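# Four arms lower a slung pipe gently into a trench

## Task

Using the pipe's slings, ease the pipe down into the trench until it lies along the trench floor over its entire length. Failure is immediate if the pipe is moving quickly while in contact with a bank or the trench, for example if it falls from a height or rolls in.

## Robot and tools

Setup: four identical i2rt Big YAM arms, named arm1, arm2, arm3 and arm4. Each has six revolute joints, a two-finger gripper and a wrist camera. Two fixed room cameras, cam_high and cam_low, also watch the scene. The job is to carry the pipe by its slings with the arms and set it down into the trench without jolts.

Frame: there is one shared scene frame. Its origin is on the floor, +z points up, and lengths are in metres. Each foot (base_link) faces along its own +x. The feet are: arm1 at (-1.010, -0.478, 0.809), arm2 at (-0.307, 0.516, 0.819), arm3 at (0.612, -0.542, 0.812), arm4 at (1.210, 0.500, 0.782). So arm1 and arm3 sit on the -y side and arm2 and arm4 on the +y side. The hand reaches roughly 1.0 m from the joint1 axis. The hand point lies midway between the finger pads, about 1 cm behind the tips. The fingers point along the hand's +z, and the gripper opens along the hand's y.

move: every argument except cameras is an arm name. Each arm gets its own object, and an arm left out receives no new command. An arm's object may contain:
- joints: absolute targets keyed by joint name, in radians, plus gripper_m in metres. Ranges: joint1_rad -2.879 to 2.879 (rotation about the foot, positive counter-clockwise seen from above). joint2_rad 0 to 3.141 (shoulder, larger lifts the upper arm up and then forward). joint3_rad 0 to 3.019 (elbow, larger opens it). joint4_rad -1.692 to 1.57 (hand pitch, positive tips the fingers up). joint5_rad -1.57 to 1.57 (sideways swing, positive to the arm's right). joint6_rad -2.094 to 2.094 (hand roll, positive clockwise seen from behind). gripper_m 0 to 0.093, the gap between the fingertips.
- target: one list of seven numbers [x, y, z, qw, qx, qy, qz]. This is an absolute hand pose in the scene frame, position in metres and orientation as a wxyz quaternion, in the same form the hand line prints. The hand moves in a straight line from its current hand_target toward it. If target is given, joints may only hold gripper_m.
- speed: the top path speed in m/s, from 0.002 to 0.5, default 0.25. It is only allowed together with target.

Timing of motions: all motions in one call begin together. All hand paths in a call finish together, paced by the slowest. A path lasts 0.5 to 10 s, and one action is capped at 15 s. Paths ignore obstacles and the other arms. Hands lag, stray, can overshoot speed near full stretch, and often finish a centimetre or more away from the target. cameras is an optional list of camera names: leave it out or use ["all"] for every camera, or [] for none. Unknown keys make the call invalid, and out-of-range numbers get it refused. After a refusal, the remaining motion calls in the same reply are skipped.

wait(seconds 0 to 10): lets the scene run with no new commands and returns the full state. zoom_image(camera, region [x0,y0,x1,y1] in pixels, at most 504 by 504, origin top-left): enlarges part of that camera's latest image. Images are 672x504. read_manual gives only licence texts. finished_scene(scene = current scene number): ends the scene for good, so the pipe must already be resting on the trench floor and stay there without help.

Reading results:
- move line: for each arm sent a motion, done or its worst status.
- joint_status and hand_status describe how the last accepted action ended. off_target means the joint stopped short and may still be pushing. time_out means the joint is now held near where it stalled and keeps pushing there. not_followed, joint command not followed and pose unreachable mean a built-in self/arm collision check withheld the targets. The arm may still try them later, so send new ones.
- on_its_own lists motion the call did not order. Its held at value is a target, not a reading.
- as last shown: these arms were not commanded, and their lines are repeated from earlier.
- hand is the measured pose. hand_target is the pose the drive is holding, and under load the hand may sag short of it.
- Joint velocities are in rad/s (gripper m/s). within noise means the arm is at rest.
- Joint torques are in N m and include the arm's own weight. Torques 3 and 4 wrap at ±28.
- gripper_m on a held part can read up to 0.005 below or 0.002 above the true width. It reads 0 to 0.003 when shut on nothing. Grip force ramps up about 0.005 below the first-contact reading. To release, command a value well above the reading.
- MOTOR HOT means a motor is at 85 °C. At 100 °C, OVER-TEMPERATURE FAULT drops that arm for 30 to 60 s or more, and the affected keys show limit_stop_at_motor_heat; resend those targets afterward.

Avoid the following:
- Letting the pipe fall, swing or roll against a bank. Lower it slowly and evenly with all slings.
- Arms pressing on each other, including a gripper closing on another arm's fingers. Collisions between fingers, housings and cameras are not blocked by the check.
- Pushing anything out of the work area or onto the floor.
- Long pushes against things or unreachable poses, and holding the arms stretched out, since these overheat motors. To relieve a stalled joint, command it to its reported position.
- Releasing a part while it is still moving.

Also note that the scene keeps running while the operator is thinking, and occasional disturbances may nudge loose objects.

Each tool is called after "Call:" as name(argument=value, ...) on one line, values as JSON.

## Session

Call:
move(arm1={"joints": {"joint1_rad": -1.43, "joint2_rad": 2.12, "joint3_rad": 0.752, "joint4_rad": -0.205, "joint5_rad": 0, "joint6_rad": -1.608}}, arm2={"joints": {"joint1_rad": -0.988, "joint2_rad": 2.22, "joint3_rad": 0.993, "joint4_rad": -0.333, "joint5_rad": 0, "joint6_rad": -1.049}}, arm3={"joints": {"joint1_rad": -1.633, "joint2_rad": 2.12, "joint3_rad": 0.547, "joint4_rad": -0.003, "joint5_rad": 0, "joint6_rad": -1.467}}, arm4={"joints": {"joint1_rad": -1.077, "joint2_rad": 2.08, "joint3_rad": 0.841, "joint4_rad": -0.323, "joint5_rad": 0, "joint6_rad": -1.01}})

Scene clock: 2.00 s.
Joint torques (N m): arm1=[-0.15 -13.16 2.09 1.01 -0.12 -0.09] | arm2=[0.21 -18.08 4.07 0.1 -0.21 0.06] | arm3=[1.32 -14.04 0.21 0.4 -0.28 -0.07] | arm4=[0.5 -15.38 2.63 0.64 -0.06 -0.01]
Heat: arm1: hottest joint2_rad 30 °C; arm2: hottest gripper 29 °C; arm3: hottest joint2_rad 29 °C; arm4: hottest joint5_rad 29 °C.
move: arm1 done; arm2 done; arm3 done; arm4 done
Joint velocities: within noise
arm1.joint_positions: joint1_rad=-1.434 joint2_rad=+2.107 joint3_rad=+0.750 joint4_rad=-0.217 joint5_rad=+0.001 joint6_rad=-1.598 gripper_m=+0.09397
arm1.joint_status: all done
arm1.hand: x=-0.6540 y=-0.4953 z=+0.6160 quat_wxyz=(+0.000, +0.702, -0.712, +0.007) (m; scene frame)
arm1.hand_target: x=-0.6542 y=-0.4937 z=+0.6119 quat_wxyz=(-0.001, +0.707, -0.707, +0.007) (m; scene frame)
arm1.hand_status: not commanded
arm2.joint_positions: joint1_rad=-0.997 joint2_rad=+2.234 joint3_rad=+0.989 joint4_rad=-0.348 joint5_rad=+0.001 joint6_rad=-1.043 gripper_m=+0.09397
arm2.joint_status: all done
arm2.hand: x=-0.6781 y=+0.3045 z=+0.6031 quat_wxyz=(-0.008, -0.713, -0.701, -0.004) (m; scene frame)
arm2.hand_target: x=-0.6857 y=+0.2956 z=+0.6094 quat_wxyz=(-0.004, -0.707, -0.707, +0.012) (m; scene frame)
arm2.hand_status: not commanded
arm3.joint_positions: joint1_rad=-1.634 joint2_rad=+2.116 joint3_rad=+0.546 joint4_rad=-0.012 joint5_rad=+0.001 joint6_rad=-1.460 gripper_m=+0.09397
arm3.joint_status: all done
arm3.hand: x=+0.8849 y=-0.5132 z=+0.6042 quat_wxyz=(+0.000, +0.704, -0.710, -0.006) (m; scene frame)
arm3.hand_target: x=+0.8863 y=-0.5125 z=+0.6032 quat_wxyz=(-0.002, +0.707, -0.707, -0.004) (m; scene frame)
arm3.hand_status: not commanded
arm4.joint_positions: joint1_rad=-1.079 joint2_rad=+2.094 joint3_rad=+0.839 joint4_rad=-0.336 joint5_rad=+0.002 joint6_rad=-0.995 gripper_m=+0.09396
arm4.joint_status: all done
arm4.hand: x=+0.8846 y=+0.2971 z=+0.5968 quat_wxyz=(-0.004, -0.713, -0.701, -0.011) (m; scene frame)
arm4.hand_target: x=+0.8778 y=+0.2914 z=+0.6020 quat_wxyz=(-0.001, -0.708, -0.707, +0.004) (m; scene frame)
arm4.hand_status: not commanded
pictures: arm1_cam_wrist, arm2_cam_wrist, arm3_cam_wrist, arm4_cam_wrist, cam_high, cam_low

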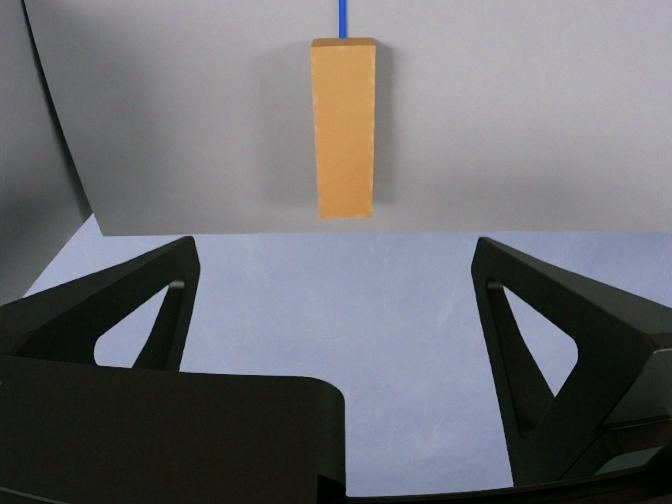

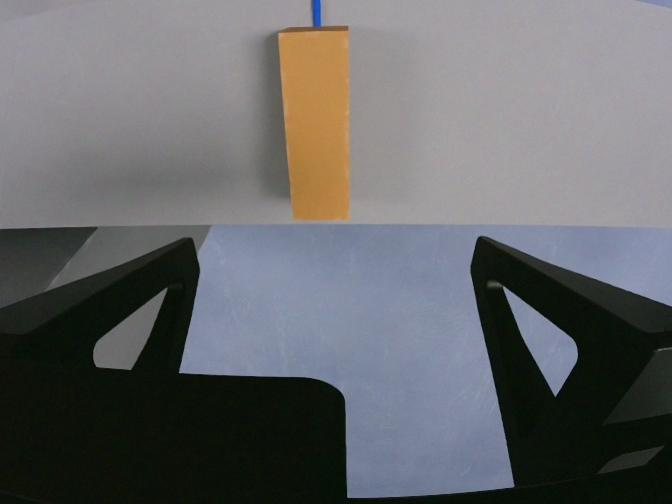

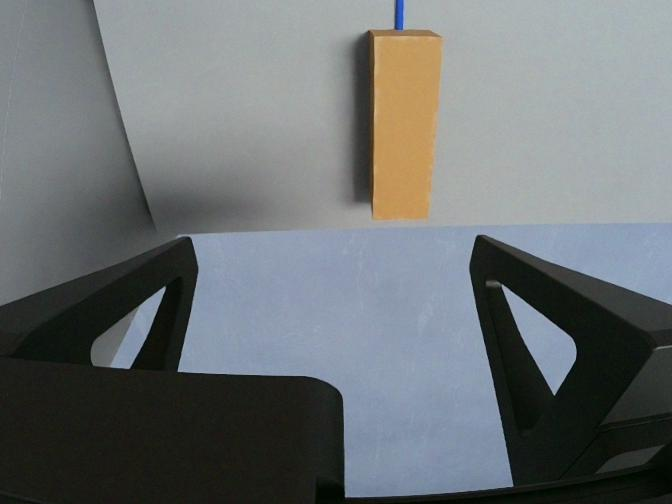

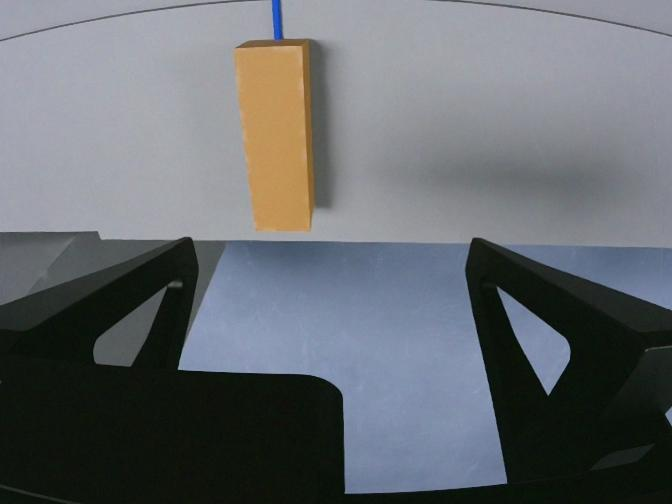

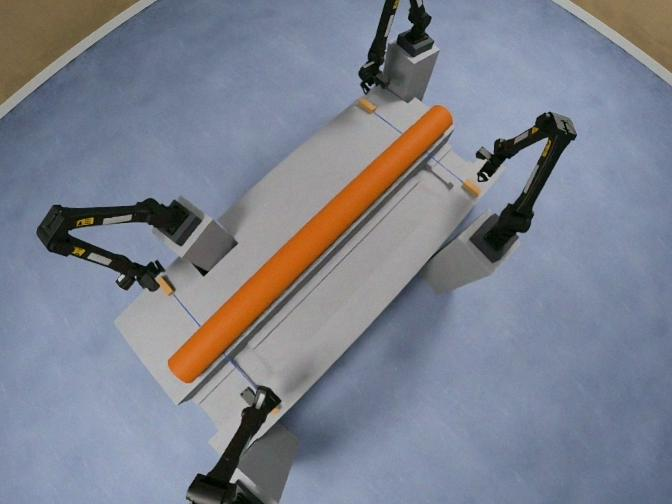

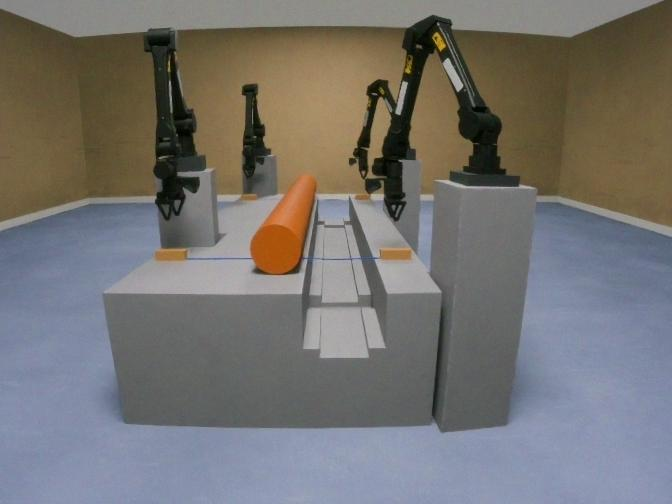

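Call:
move(arm1={"target": [-0.651, -0.488, 0.457, 0, 0.7071, -0.7071, 0], "speed": 0.12}, arm2={"target": [-0.678, 0.291, 0.458, 0, 0.7071, 0.7071, 0], "speed": 0.12}, arm3={"target": [0.926, -0.501, 0.458, 0, 0.7071, -0.7071, 0], "speed": 0.12}, arm4={"target": [0.916, 0.290, 0.459, 0, 0.7071, 0.7071, 0], "speed": 0.12})

Scene clock: 7.80 s.
Joint torques (N m): arm1=[0.44 -14.39 0.2 0.92 -0.19 0.05] | arm2=[0.32 -16.97 3.15 0.17 -0.17 0.2] | arm3=[2.08 -16.91 -0.92 0.42 -0.09 0.09] | arm4=[1.08 -13.98 0.9 0.83 -0.14 0.3]
Heat: arm1: hottest joint2_rad 30 °C; arm2: hottest gripper 29 °C; arm3: hottest joint2_rad 29 °C; arm4: hottest joint3_rad 29 °C.
move: arm1 done; arm2 done; arm3 done; arm4 done
Joint velocities: within noise
arm1.joint_positions: joint1_rad=-1.423 joint2_rad=+2.568 joint3_rad=+0.956 joint4_rad=+0.031 joint5_rad=-0.007 joint6_rad=-1.598 gripper_m=+0.09397
arm1.joint_status: not commanded
arm1.hand: x=-0.6470 y=-0.4917 z=+0.4655 quat_wxyz=(-0.001, +0.706, -0.708, +0.002) (m; scene frame)
arm1.hand_target: x=-0.6513 y=-0.4882 z=+0.4573 quat_wxyz=(+0.000, +0.707, -0.707, +0.000) (m; scene frame)
arm1.hand_status: done (0.010 m and 0.3 deg from the pose sent, 0.159 m and 1.2 deg at the start)
arm2.joint_positions: joint1_rad=-0.979 joint2_rad=+2.609 joint3_rad=+1.163 joint4_rad=-0.154 joint5_rad=+0.014 joint6_rad=-1.037 gripper_m=+0.09396
arm2.joint_status: not commanded
arm2.hand: x=-0.6739 y=+0.2986 z=+0.4631 quat_wxyz=(-0.002, -0.708, -0.706, -0.009) (m; scene frame)
arm2.hand_target: x=-0.6779 y=+0.2911 z=+0.4583 quat_wxyz=(+0.000, -0.707, -0.707, +0.000) (m; scene frame)
arm2.hand_status: done (0.010 m and 1.1 deg from the pose sent, 0.146 m and 1.4 deg at the start)
arm3.joint_positions: joint1_rad=-1.619 joint2_rad=+2.587 joint3_rad=+0.857 joint4_rad=+0.158 joint5_rad=+0.006 joint6_rad=-1.451 gripper_m=+0.09397
arm3.joint_status: not commanded
arm3.hand: x=+0.9298 y=-0.5034 z=+0.4625 quat_wxyz=(-0.002, +0.706, -0.708, +0.000) (m; scene frame)
arm3.hand_target: x=+0.9258 y=-0.5012 z=+0.4581 quat_wxyz=(+0.000, +0.707, -0.707, +0.000) (m; scene frame)
arm3.hand_status: done (0.006 m and 0.3 deg from the pose sent, 0.152 m and 0.8 deg at the start)
arm4.joint_positions: joint1_rad=-1.027 joint2_rad=+2.481 joint3_rad=+0.901 joint4_rad=-0.007 joint5_rad=+0.009 joint6_rad=-0.964 gripper_m=+0.09396
arm4.joint_status: not commanded
arm4.hand: x=+0.9186 y=+0.2970 z=+0.4627 quat_wxyz=(+0.001, -0.706, -0.708, -0.009) (m; scene frame)
arm4.hand_target: x=+0.9161 y=+0.2901 z=+0.4592 quat_wxyz=(+0.000, -0.707, -0.707, +0.000) (m; scene frame)
arm4.hand_status: done (0.008 m and 1.0 deg from the pose sent, 0.142 m and 1.6 deg at the start)
pictures: arm1_cam_wrist, arm2_cam_wrist, arm3_cam_wrist, arm4_cam_wrist, cam_high, cam_low

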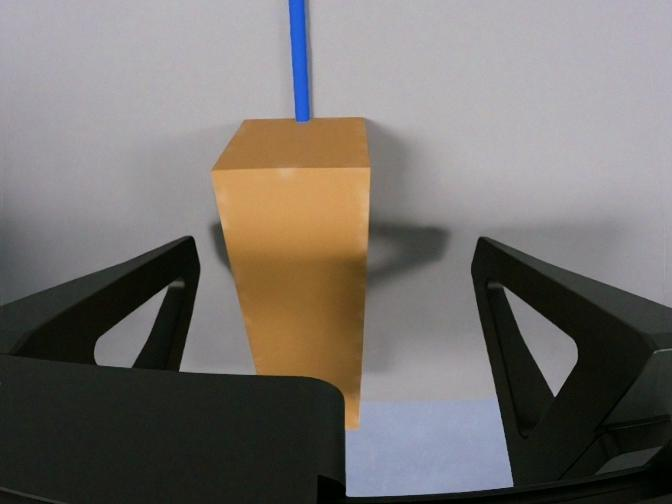

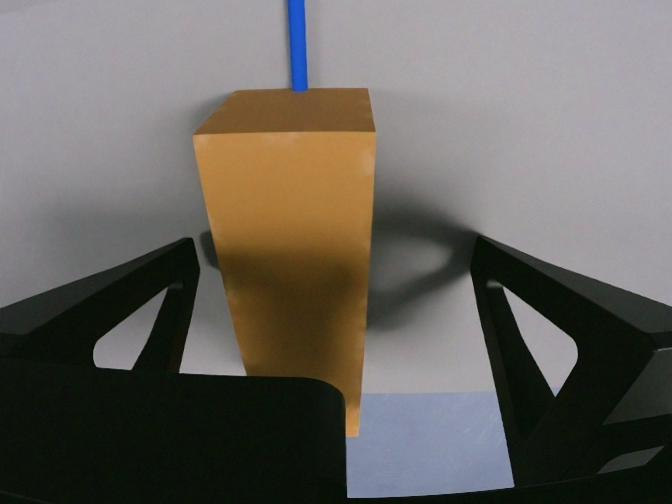

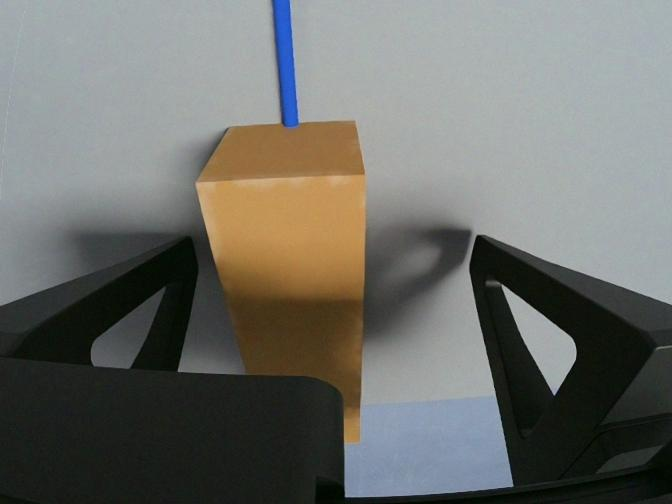

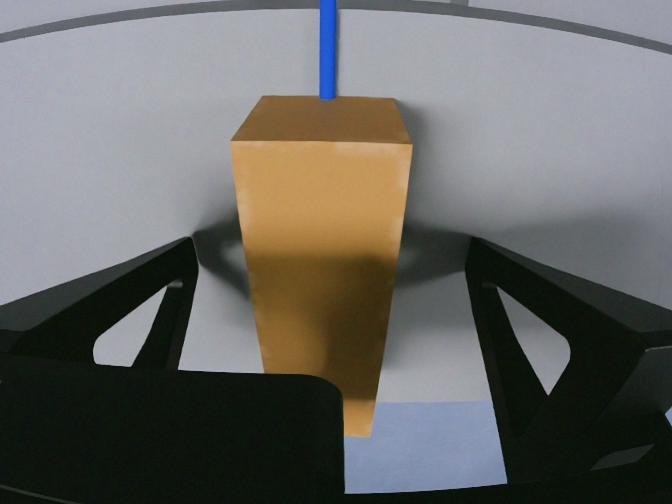

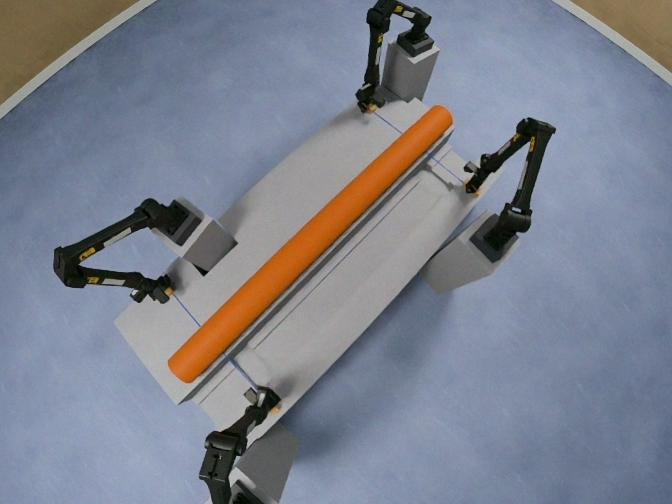

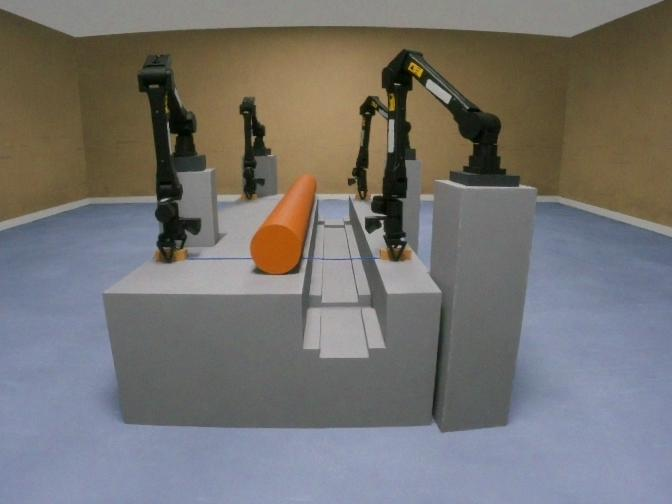

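Call:
move(arm1={"joints": {"gripper_m": 0.02}}, arm2={"joints": {"gripper_m": 0.02}}, arm3={"joints": {"gripper_m": 0.02}}, arm4={"joints": {"gripper_m": 0.02}}, cameras=[])

Call:
move(arm1={"target": [-0.652, -0.313, 0.74, 0, 0.7071, -0.7071, 0], "speed": 0.18}, arm2={"target": [-0.680, 0.085, 0.745, 0, 0.7071, 0.7071, 0], "speed": 0.18}, arm3={"target": [0.925, -0.313, 0.74, 0, 0.7071, -0.7071, 0], "speed": 0.18}, arm4={"target": [0.913, 0.085, 0.75, 0, 0.7071, 0.7071, 0], "speed": 0.18}, cameras=["cam_low", "cam_high"])

Scene clock: 12.80 s.
Joint torques (N m): arm1=[0.79 -14.8 0.42 1.06 -0.2 0.06] | arm2=[0.26 -17.26 2.86 0.06 -0.16 0.2] | arm3=[1.96 -16.91 -0.94 0.38 -0.11 0.08] | arm4=[1.03 -13.98 0.55 0.66 -0.01 0.27]
Heat: arm1: hottest joint2_rad 30 °C; arm2: hottest joint2_rad 29 °C; arm3: hottest joint2_rad 29 °C; arm4: hottest joint3_rad 29 °C.
move: arm1 off_target; arm2 off_target; arm3 off_target; arm4 off_target
Joint velocities: within noise
arm1.joint_positions: joint1_rad=-1.423 joint2_rad=+2.568 joint3_rad=+0.956 joint4_rad=+0.033 joint5_rad=-0.007 joint6_rad=-1.598 gripper_m=+0.03387
arm1.joint_status: gripper_m off_target (ended at +0.03390, target +0.02000)
arm1.hand: x=-0.6465 y=-0.4915 z=+0.4655 quat_wxyz=(-0.002, +0.706, -0.708, +0.003) (m; scene frame)
arm1.hand_target: x=-0.6512 y=-0.4881 z=+0.4573 quat_wxyz=(+0.000, +0.707, -0.707, +0.000) (m; scene frame)
arm1.hand_status: not commanded
arm2.joint_positions: joint1_rad=-0.979 joint2_rad=+2.612 joint3_rad=+1.166 joint4_rad=-0.151 joint5_rad=+0.014 joint6_rad=-1.037 gripper_m=+0.03433
arm2.joint_status: gripper_m off_target (ended at +0.03436, target +0.02000)
arm2.hand: x=-0.6751 y=+0.2979 z=+0.4623 quat_wxyz=(-0.002, -0.708, -0.706, -0.007) (m; scene frame)
arm2.hand_target: x=-0.6780 y=+0.2910 z=+0.4583 quat_wxyz=(+0.000, -0.707, -0.707, +0.000) (m; scene frame)
arm2.hand_status: not commanded
arm3.joint_positions: joint1_rad=-1.619 joint2_rad=+2.587 joint3_rad=+0.857 joint4_rad=+0.158 joint5_rad=+0.007 joint6_rad=-1.450 gripper_m=+0.03464
arm3.joint_status: gripper_m off_target (ended at +0.03467, target +0.02000)
arm3.hand: x=+0.9302 y=-0.5032 z=+0.4625 quat_wxyz=(-0.002, +0.706, -0.708, +0.000) (m; scene frame)
arm3.hand_target: x=+0.9259 y=-0.5011 z=+0.4581 quat_wxyz=(+0.000, +0.707, -0.707, +0.000) (m; scene frame)
arm3.hand_status: not commanded
arm4.joint_positions: joint1_rad=-1.027 joint2_rad=+2.481 joint3_rad=+0.907 joint4_rad=-0.002 joint5_rad=+0.005 joint6_rad=-0.962 gripper_m=+0.03466
arm4.joint_status: gripper_m off_target (ended at +0.03469, target +0.02000)
arm4.hand: x=+0.9151 y=+0.2938 z=+0.4627 quat_wxyz=(+0.000, -0.707, -0.707, -0.003) (m; scene frame)
arm4.hand_target: x=+0.9160 y=+0.2901 z=+0.4592 quat_wxyz=(+0.000, -0.707, -0.707, +0.000) (m; scene frame)
arm4.hand_status: not commanded
pictures: none
No camera images: "cameras" was empty.

Scene clock: 15.50 s.
Joint torques (N m): arm1=[-0.09 -14.04 7.17 -0.12 -0.06 0.09] | arm2=[-0.03 -21.6 10.86 -0.96 -0.16 0.27] | arm3=[1.49 -16.67 6.3 -0.42 -0.25 0.11] | arm4=[0.79 -18.9 8.84 -0.34 0.03 0.31]
Heat: arm1: hottest joint2_rad 30 °C; arm2: hottest joint2_rad 30 °C; arm3: hottest joint2_rad 30 °C; arm4: hottest joint3_rad 29 °C.
move: arm1 off_target; arm2 off_target; arm3 off_target; arm4 off_target
Joint velocities: within noise
arm1.joint_positions: joint1_rad=-0.965 joint2_rad=+1.807 joint3_rad=+0.820 joint4_rad=-0.617 joint5_rad=-0.014 joint6_rad=-1.151 gripper_m=+0.03387
arm1.joint_status: not commanded
arm1.hand: x=-0.6652 y=-0.3201 z=+0.7306 quat_wxyz=(+0.011, +0.710, -0.704, -0.004) (m; scene frame)
arm1.hand_target: x=-0.6523 y=-0.3131 z=+0.7401 quat_wxyz=(+0.000, +0.707, -0.707, +0.000) (m; scene frame)
arm1.hand_status: off_target (0.018 m and 1.4 deg from the pose sent, 0.327 m and 0.4 deg at the start)
arm2.joint_positions: joint1_rad=-0.657 joint2_rad=+2.153 joint3_rad=+1.386 joint4_rad=-0.860 joint5_rad=+0.010 joint6_rad=-0.719 gripper_m=+0.03433
arm2.joint_status: not commanded
arm2.hand: x=-0.6696 y=+0.1032 z=+0.7262 quat_wxyz=(+0.001, -0.707, -0.707, -0.021) (m; scene frame)
arm2.hand_target: x=-0.6795 y=+0.0856 z=+0.7453 quat_wxyz=(+0.000, -0.707, -0.707, +0.000) (m; scene frame)
arm2.hand_status: off_target (0.028 m and 2.4 deg from the pose sent, 0.354 m and 0.9 deg at the start)
arm3.joint_positions: joint1_rad=-1.104 joint2_rad=+1.798 joint3_rad=+0.807 joint4_rad=-0.605 joint5_rad=+0.007 joint6_rad=-0.944 gripper_m=+0.03464
arm3.joint_status: not commanded
arm3.hand: x=+0.9169 y=-0.3206 z=+0.7338 quat_wxyz=(+0.008, +0.709, -0.705, -0.001) (m; scene frame)
arm3.hand_target: x=+0.9250 y=-0.3131 z=+0.7402 quat_wxyz=(+0.000, +0.707, -0.707, +0.000) (m; scene frame)
arm3.hand_status: off_target (0.013 m and 1.0 deg from the pose sent, 0.336 m and 0.4 deg at the start)
arm4.joint_positions: joint1_rad=-0.691 joint2_rad=+1.950 joint3_rad=+1.184 joint4_rad=-0.853 joint5_rad=+0.005 joint6_rad=-0.633 gripper_m=+0.03466
arm4.joint_status: not commanded
arm4.hand: x=+0.9233 y=+0.1043 z=+0.7286 quat_wxyz=(+0.004, -0.704, -0.710, -0.024) (m; scene frame)
arm4.hand_target: x=+0.9136 y=+0.0856 z=+0.7503 quat_wxyz=(+0.000, -0.707, -0.707, +0.000) (m; scene frame)
arm4.hand_status: off_target (0.031 m and 2.9 deg from the pose sent, 0.355 m and 0.4 deg at the start)
pictures: cam_high, cam_low

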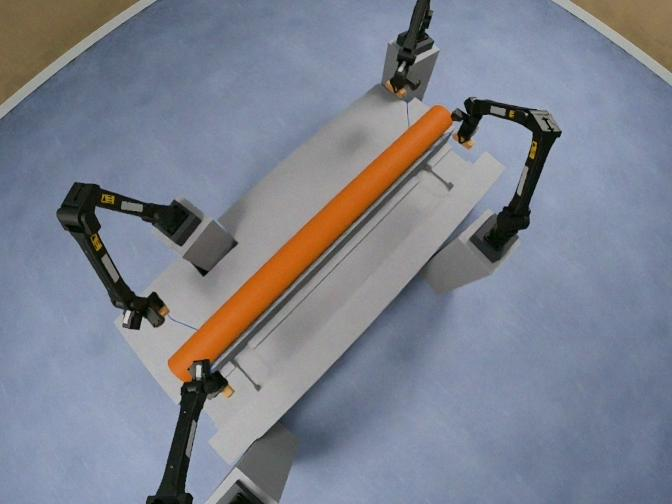

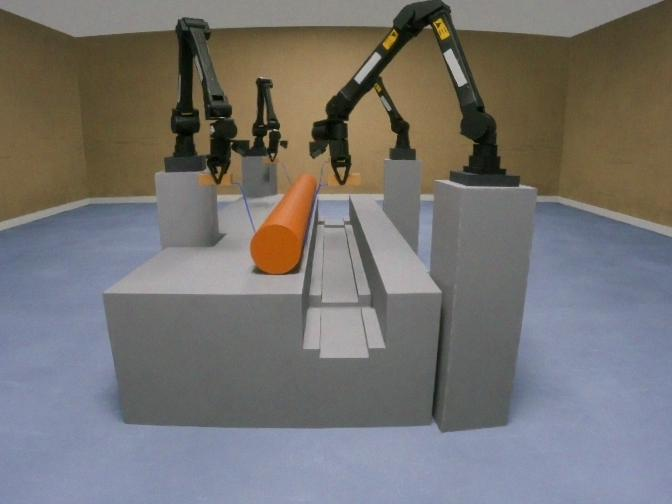

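Call:
move(arm1={"target": [-0.645, -0.298, 0.88, 0, 0.7071, -0.7071, 0], "speed": 0.055}, arm2={"target": [-0.690, 0.062, 0.885, 0, 0.7071, 0.7071, 0], "speed": 0.055}, arm3={"target": [0.932, -0.296, 0.875, 0, 0.7071, -0.7071, 0], "speed": 0.055}, arm4={"target": [0.905, 0.062, 0.89, 0, 0.7071, 0.7071, 0], "speed": 0.055}, cameras=["cam_low", "cam_high"])

Call:
zoom_image(camera="cam_low", region=[190, 120, 390, 300])

Scene clock: 21.63 s.
Joint torques (N m): arm1=[-1.38 -20.37 12.42 -1.68 0.14 -0.05] | arm2=[-0.79 -32.15 13.31 -2.97 -0.14 0.08] | arm3=[0.67 -23.53 11.07 -1.85 -0.1 -0.04] | arm4=[0.38 -29.63 11.19 -2.24 0.01 0.1]
Heat: arm1: hottest joint2_rad 31 °C; arm2: hottest joint2_rad 30 °C; arm3: hottest joint2_rad 30 °C; arm4: hottest joint3_rad 30 °C.
move: arm1 off_target; arm2 off_target; arm3 off_target; arm4 off_target
Joint velocities: within noise
arm1.joint_positions: joint1_rad=-0.928 joint2_rad=+1.634 joint3_rad=+0.916 joint4_rad=-0.973 joint5_rad=-0.018 joint6_rad=-1.111 gripper_m=+0.03388
arm1.joint_status: not commanded
arm1.hand: x=-0.6793 y=-0.3091 z=+0.8206 quat_wxyz=(+0.052, +0.707, -0.705, -0.020) (m; scene frame)
arm1.hand_target: x=-0.6483 y=-0.2995 z=+0.8774 quat_wxyz=(+0.000, +0.707, -0.707, +0.001) (m; scene frame)
arm1.hand_status: off_target (0.069 m and 6.4 deg from the pose sent, 0.152 m and 1.4 deg at the start)
arm2.joint_positions: joint1_rad=-0.632 joint2_rad=+2.130 joint3_rad=+1.455 joint4_rad=-1.039 joint5_rad=+0.010 joint6_rad=-0.687 gripper_m=+0.03433
arm2.joint_status: not commanded
arm2.hand: x=-0.6560 y=+0.0982 z=+0.7609 quat_wxyz=(+0.007, -0.707, -0.704, -0.064) (m; scene frame)
arm2.hand_target: x=-0.6781 y=+0.0752 z=+0.8494 quat_wxyz=(+0.000, -0.707, -0.707, +0.001) (m; scene frame)
arm2.hand_status: off_target (0.134 m and 7.3 deg from the pose sent, 0.165 m and 2.4 deg at the start; pose on its path clipped on 38 of 94 steps)
arm3.joint_positions: joint1_rad=-1.068 joint2_rad=+1.638 joint3_rad=+0.914 joint4_rad=-0.967 joint5_rad=+0.004 joint6_rad=-0.905 gripper_m=+0.03464
arm3.joint_status: not commanded
arm3.hand: x=+0.9044 y=-0.3133 z=+0.8217 quat_wxyz=(+0.056, +0.707, -0.705, -0.007) (m; scene frame)
arm3.hand_target: x=+0.9297 y=-0.2977 z=+0.8729 quat_wxyz=(+0.000, +0.707, -0.707, +0.000) (m; scene frame)
arm3.hand_status: off_target (0.062 m and 6.4 deg from the pose sent, 0.144 m and 1.0 deg at the start)
arm4.joint_positions: joint1_rad=-0.672 joint2_rad=+1.933 joint3_rad=+1.265 joint4_rad=-1.048 joint5_rad=+0.006 joint6_rad=-0.602 gripper_m=+0.03466
arm4.joint_status: not commanded
arm4.hand: x=+0.9328 y=+0.1032 z=+0.7622 quat_wxyz=(+0.014, -0.706, -0.704, -0.072) (m; scene frame)
arm4.hand_target: x=+0.9158 y=+0.0780 z=+0.8500 quat_wxyz=(+0.000, -0.707, -0.707, +0.000) (m; scene frame)
arm4.hand_status: off_target (0.137 m and 8.4 deg from the pose sent, 0.168 m and 2.9 deg at the start; pose on its path clipped on 38 of 94 steps)
pictures: cam_high, cam_low

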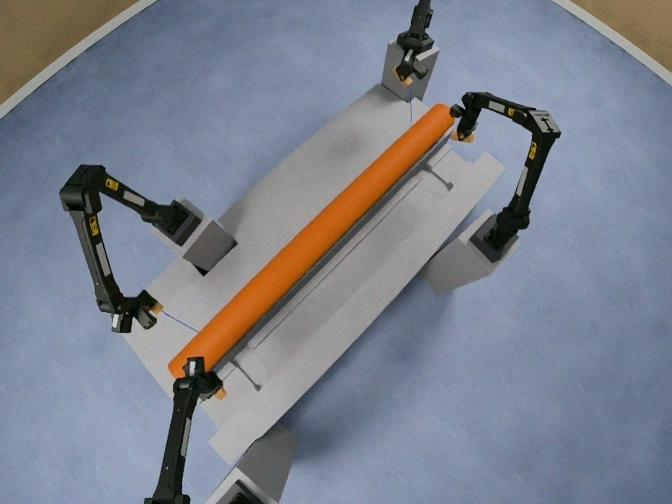

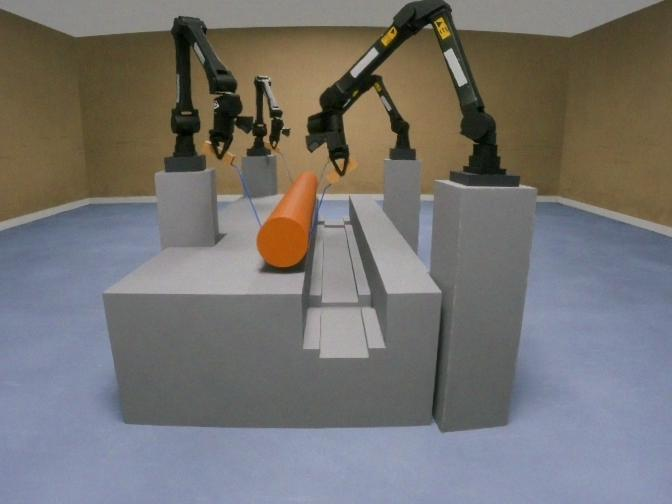

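Scaled by 2.520.

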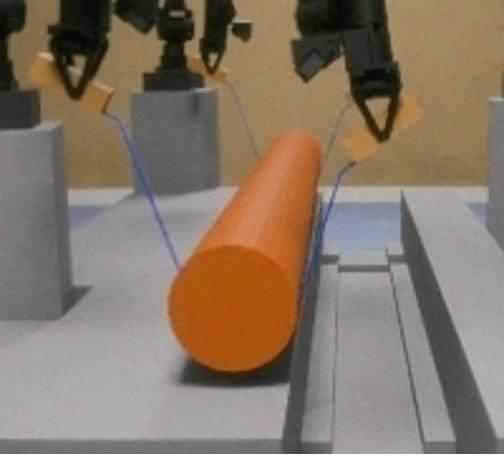

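Call:
move(arm1={"target": [-0.645, -0.186, 0.895, 0, 0.7071, -0.7071, 0], "speed": 0.06}, arm2={"target": [-0.685, 0.182, 0.875, 0, 0.7071, 0.7071, 0], "speed": 0.06}, arm3={"target": [0.930, -0.188, 0.89, 0, 0.7071, -0.7071, 0], "speed": 0.06}, arm4={"target": [0.910, 0.180, 0.875, 0, 0.7071, 0.7071, 0], "speed": 0.06}, cameras=[])

Call:
move(arm1={"target": [-0.650, -0.075, 0.89, 0, 0.7071, -0.7071, 0], "speed": 0.07}, arm2={"target": [-0.685, 0.305, 0.865, 0, 0.7071, 0.7071, 0], "speed": 0.07}, arm3={"target": [0.930, -0.083, 0.89, 0, 0.7071, -0.7071, 0], "speed": 0.07}, arm4={"target": [0.910, 0.294, 0.865, 0, 0.7071, 0.7071, 0], "speed": 0.07}, cameras=["cam_low", "cam_high"])

Call:
zoom_image(camera="cam_low", region=[250, 160, 430, 380])

Scene clock: 30.07 s.
Joint torques (N m): arm1=[-1.55 -19.55 14.46 -1.36 0.11 -0.05] | arm2=[-2.78 -27.93 10.17 -1.47 -0.19 -0.13] | arm3=[0.62 -24.47 12.42 -1.73 -0.14 -0.02] | arm4=[-1.26 -24.59 8.46 -1.61 0.02 -0.15]
Heat: arm1: hottest joint3_rad 32 °C; arm2: hottest joint2_rad 32 °C; arm3: hottest joint2_rad 31 °C; arm4: hottest joint3_rad 31 °C.
move: arm1 off_target; arm2 off_target; arm3 off_target; arm4 off_target
Joint velocities: within noise
arm1.joint_positions: joint1_rad=-0.712 joint2_rad=+1.712 joint3_rad=+1.099 joint4_rad=-1.057 joint5_rad=-0.018 joint6_rad=-0.900 gripper_m=+0.03388
arm1.joint_status: not commanded
arm1.hand: x=-0.6782 y=-0.2049 z=+0.8425 quat_wxyz=(+0.047, +0.710, -0.703, -0.006) (m; scene frame)
arm1.hand_target: x=-0.6481 y=-0.1885 z=+0.8947 quat_wxyz=(-0.001, +0.707, -0.707, +0.001) (m; scene frame)
arm1.hand_status: off_target (0.065 m and 5.4 deg from the pose sent, 0.148 m and 6.4 deg at the start)
arm2.joint_positions: joint1_rad=-0.750 joint2_rad=+1.917 joint3_rad=+1.255 joint4_rad=-1.037 joint5_rad=+0.015 joint6_rad=-0.818 gripper_m=+0.03433
arm2.joint_status: not commanded
arm2.hand: x=-0.6600 y=+0.1849 z=+0.8107 quat_wxyz=(+0.000, -0.703, -0.709, -0.058) (m; scene frame)
arm2.hand_target: x=-0.6830 y=+0.1834 z=+0.8717 quat_wxyz=(+0.002, -0.707, -0.707, +0.000) (m; scene frame)
arm2.hand_status: off_target (0.069 m and 6.6 deg from the pose sent, 0.145 m and 7.3 deg at the start)
arm3.joint_positions: joint1_rad=-0.886 joint2_rad=+1.762 joint3_rad=+1.137 joint4_rad=-1.057 joint5_rad=+0.004 joint6_rad=-0.727 gripper_m=+0.03464
arm3.joint_status: not commanded
arm3.hand: x=+0.9050 y=-0.2107 z=+0.8377 quat_wxyz=(+0.051, +0.708, -0.704, +0.003) (m; scene frame)
arm3.hand_target: x=+0.9277 y=-0.1905 z=+0.8896 quat_wxyz=(-0.001, +0.707, -0.707, +0.000) (m; scene frame)
arm3.hand_status: off_target (0.062 m and 5.9 deg from the pose sent, 0.145 m and 6.4 deg at the start)
arm4.joint_positions: joint1_rad=-0.791 joint2_rad=+1.707 joint3_rad=+1.087 joint4_rad=-1.053 joint5_rad=+0.009 joint6_rad=-0.721 gripper_m=+0.03466
arm4.joint_status: not commanded
arm4.hand: x=+0.9255 y=+0.1820 z=+0.8114 quat_wxyz=(+0.005, -0.707, -0.705, -0.052) (m; scene frame)
arm4.hand_target: x=+0.9115 y=+0.1810 z=+0.8701 quat_wxyz=(+0.001, -0.707, -0.707, +0.000) (m; scene frame)
arm4.hand_status: off_target (0.065 m and 5.9 deg from the pose sent, 0.138 m and 8.3 deg at the start)
pictures: none
No camera images: "cameras" was empty.

Scene clock: 33.00 s.
Joint torques (N m): arm1=[-1.38 -23.71 13.97 -1.43 0.05 -0.09] | arm2=[-3.08 -23 9.7 -1.36 0.11 -0.09] | arm3=[0.03 -30.27 12.49 -1.78 -0.08 -0.01] | arm4=[-1.38 -18.84 8.57 -0.8 0.2 -0.16]
Heat: arm1: hottest joint3_rad 33 °C; arm2: hottest joint2_rad 33 °C; arm3: hottest joint2_rad 32 °C; arm4: hottest joint3_rad 32 °C.
move: arm1 off_target; arm2 off_target; arm3 off_target; arm4 off_target
Joint velocities: within noise
arm1.joint_positions: joint1_rad=-0.540 joint2_rad=+1.897 joint3_rad=+1.332 joint4_rad=-1.109 joint5_rad=-0.018 joint6_rad=-0.732 gripper_m=+0.03388
arm1.joint_status: not commanded
arm1.hand: x=-0.6803 y=-0.0960 z=+0.8283 quat_wxyz=(+0.050, +0.711, -0.702, +0.002) (m; scene frame)
arm1.hand_target: x=-0.6531 y=-0.0784 z=+0.8895 quat_wxyz=(-0.001, +0.707, -0.707, +0.001) (m; scene frame)
arm1.hand_status: off_target (0.072 m and 5.8 deg from the pose sent, 0.141 m and 5.4 deg at the start)
arm2.joint_positions: joint1_rad=-0.960 joint2_rad=+1.748 joint3_rad=+1.021 joint4_rad=-0.957 joint5_rad=+0.010 joint6_rad=-1.031 gripper_m=+0.03433
arm2.joint_status: not commanded
arm2.hand: x=-0.6605 y=+0.3019 z=+0.8171 quat_wxyz=(-0.014, -0.702, -0.710, -0.049) (m; scene frame)
arm2.hand_target: x=-0.6834 y=+0.3055 z=+0.8626 quat_wxyz=(+0.001, -0.707, -0.707, +0.000) (m; scene frame)
arm2.hand_status: off_target (0.054 m and 5.9 deg from the pose sent, 0.134 m and 6.6 deg at the start)
arm3.joint_positions: joint1_rad=-0.757 joint2_rad=+1.971 joint3_rad=+1.414 joint4_rad=-1.138 joint5_rad=+0.001 joint6_rad=-0.601 gripper_m=+0.03464
arm3.joint_status: not commanded
arm3.hand: x=+0.9057 y=-0.1066 z=+0.8240 quat_wxyz=(+0.056, +0.709, -0.702, +0.010) (m; scene frame)
arm3.hand_target: x=+0.9274 y=-0.0865 z=+0.8890 quat_wxyz=(+0.000, +0.707, -0.707, +0.000) (m; scene frame)
arm3.hand_status: off_target (0.074 m and 6.6 deg from the pose sent, 0.140 m and 5.9 deg at the start)
arm4.joint_positions: joint1_rad=-1.005 joint2_rad=+1.509 joint3_rad=+0.867 joint4_rad=-1.031 joint5_rad=+0.002 joint6_rad=-0.935 gripper_m=+0.03466
arm4.joint_status: not commanded
arm4.hand: x=+0.9288 y=+0.2955 z=+0.8208 quat_wxyz=(-0.009, -0.707, -0.705, -0.051) (m; scene frame)
arm4.hand_target: x=+0.9113 y=+0.2945 z=+0.8624 quat_wxyz=(+0.001, -0.707, -0.707, +0.000) (m; scene frame)
arm4.hand_status: off_target (0.048 m and 6.0 deg from the pose sent, 0.125 m and 5.9 deg at the start)
pictures: cam_high, cam_low

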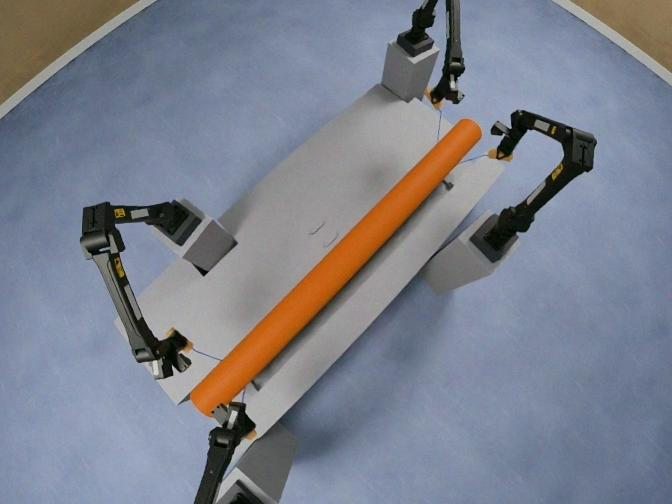

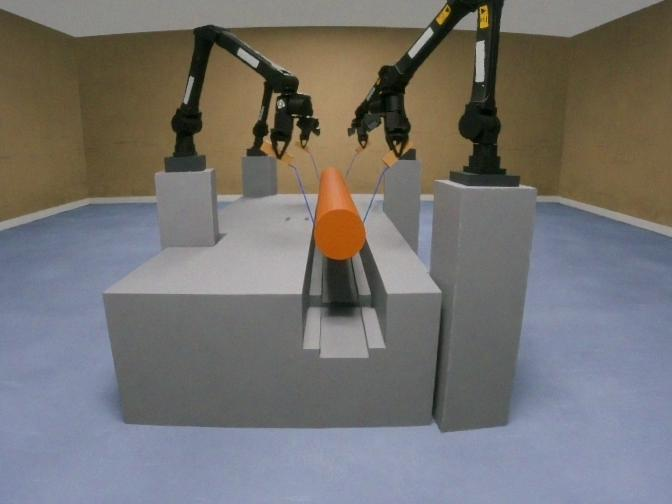

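Scaled by 2.291.

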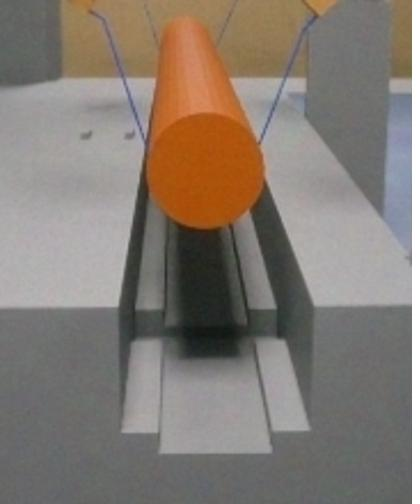

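Call:
move(arm1={"target": [-0.650, -0.072, 0.655, 0, 0.7071, -0.7071, 0], "speed": 0.07}, arm2={"target": [-0.685, 0.308, 0.63, 0, 0.7071, 0.7071, 0], "speed": 0.07}, arm3={"target": [0.930, -0.082, 0.655, 0, 0.7071, -0.7071, 0], "speed": 0.07}, arm4={"target": [0.910, 0.296, 0.63, 0, 0.7071, 0.7071, 0], "speed": 0.07}, cameras=["cam_low", "cam_high"])

Call:
zoom_image(camera="cam_low", region=[250, 160, 430, 380])

Call:
zoom_image(camera="cam_low", region=[300, 170, 370, 240])

Scene clock: 40.43 s.
Joint torques (N m): arm1=[-1.96 -25.29 6.63 -0.13 0.01 0] | arm2=[-3.37 -21.83 4.6 -1.11 0 -0.08] | arm3=[0.26 -31.15 6.5 -0.75 -0.09 -0.02] | arm4=[-1.67 -18.49 2.91 -0.31 0.04 -0.11]
Heat: arm1: hottest joint3_rad 34 °C; arm2: hottest joint2_rad 33 °C; arm3: hottest joint2_rad 33 °C; arm4: hottest joint3_rad 32 °C.
move: arm1 off_target; arm2 off_target; arm3 off_target; arm4 off_target
Joint velocities: within noise
arm1.joint_positions: joint1_rad=-0.534 joint2_rad=+2.280 joint3_rad=+1.296 joint4_rad=-0.653 joint5_rad=-0.018 joint6_rad=-0.726 gripper_m=+0.03388
arm1.joint_status: not commanded
arm1.hand: x=-0.6728 y=-0.0880 z=+0.6204 quat_wxyz=(+0.032, +0.711, -0.702, +0.001) (m; scene frame)
arm1.hand_target: x=-0.6506 y=-0.0728 z=+0.6545 quat_wxyz=(+0.000, +0.707, -0.707, +0.000) (m; scene frame)
arm1.hand_status: off_target (0.044 m and 3.7 deg from the pose sent, 0.178 m and 5.8 deg at the start)
arm2.joint_positions: joint1_rad=-0.970 joint2_rad=+2.225 joint3_rad=+0.957 joint4_rad=-0.377 joint5_rad=+0.014 joint6_rad=-1.048 gripper_m=+0.03434
arm2.joint_status: not commanded
arm2.hand: x=-0.6534 y=+0.3084 z=+0.6033 quat_wxyz=(-0.008, -0.700, -0.713, -0.031) (m; scene frame)
arm2.hand_target: x=-0.6841 y=+0.3086 z=+0.6292 quat_wxyz=(+0.001, -0.707, -0.707, +0.000) (m; scene frame)
arm2.hand_status: off_target (0.041 m and 3.8 deg from the pose sent, 0.189 m and 5.9 deg at the start)
arm3.joint_positions: joint1_rad=-0.757 joint2_rad=+2.331 joint3_rad=+1.360 joint4_rad=-0.684 joint5_rad=+0.001 joint6_rad=-0.600 gripper_m=+0.03464
arm3.joint_status: not commanded
arm3.hand: x=+0.9071 y=-0.1034 z=+0.6152 quat_wxyz=(+0.036, +0.710, -0.703, +0.006) (m; scene frame)
arm3.hand_target: x=+0.9293 y=-0.0830 z=+0.6544 quat_wxyz=(+0.000, +0.707, -0.707, +0.000) (m; scene frame)
arm3.hand_status: off_target (0.051 m and 4.3 deg from the pose sent, 0.173 m and 6.6 deg at the start)
arm4.joint_positions: joint1_rad=-1.010 joint2_rad=+2.032 joint3_rad=+0.737 joint4_rad=-0.333 joint5_rad=+0.006 joint6_rad=-0.949 gripper_m=+0.03466
arm4.joint_status: not commanded
arm4.hand: x=+0.9333 y=+0.3004 z=+0.6076 quat_wxyz=(-0.004, -0.705, -0.709, -0.029) (m; scene frame)
arm4.hand_target: x=+0.9104 y=+0.2963 z=+0.6290 quat_wxyz=(+0.001, -0.707, -0.707, +0.000) (m; scene frame)
arm4.hand_status: off_target (0.033 m and 3.4 deg from the pose sent, 0.192 m and 6.0 deg at the start)
pictures: cam_high, cam_low

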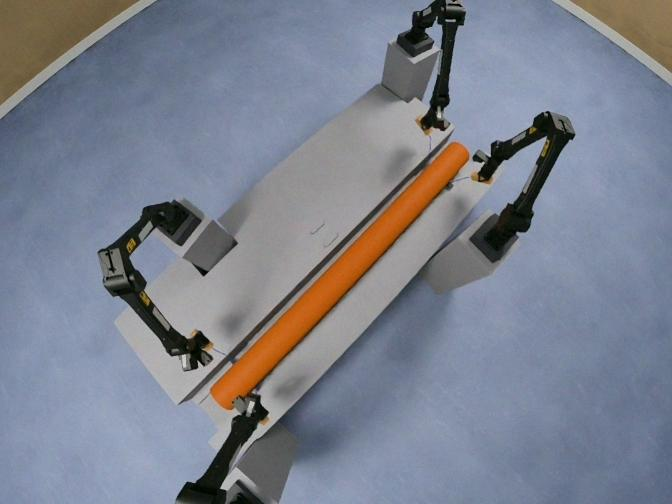

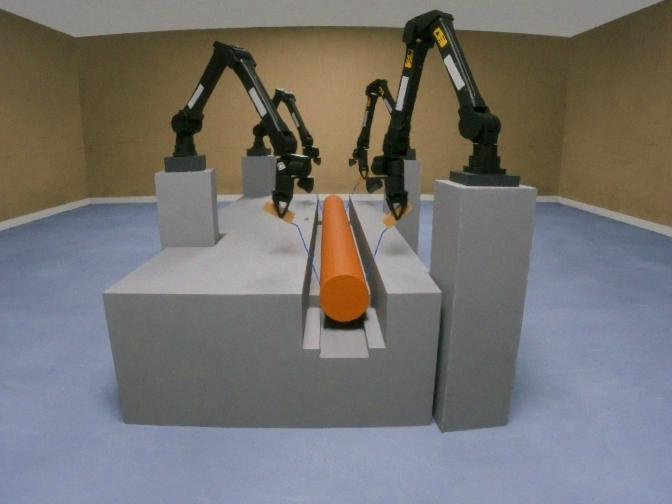

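Scaled by 2.291.

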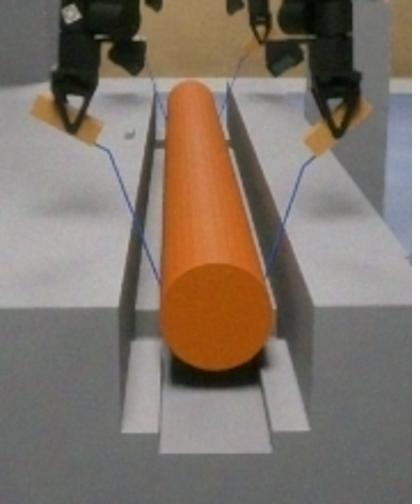

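Scaled by 7.200.

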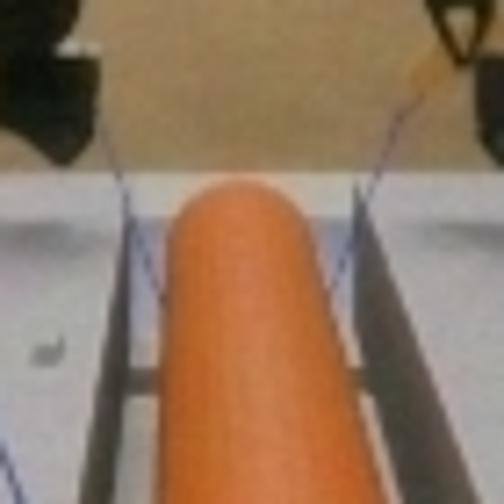

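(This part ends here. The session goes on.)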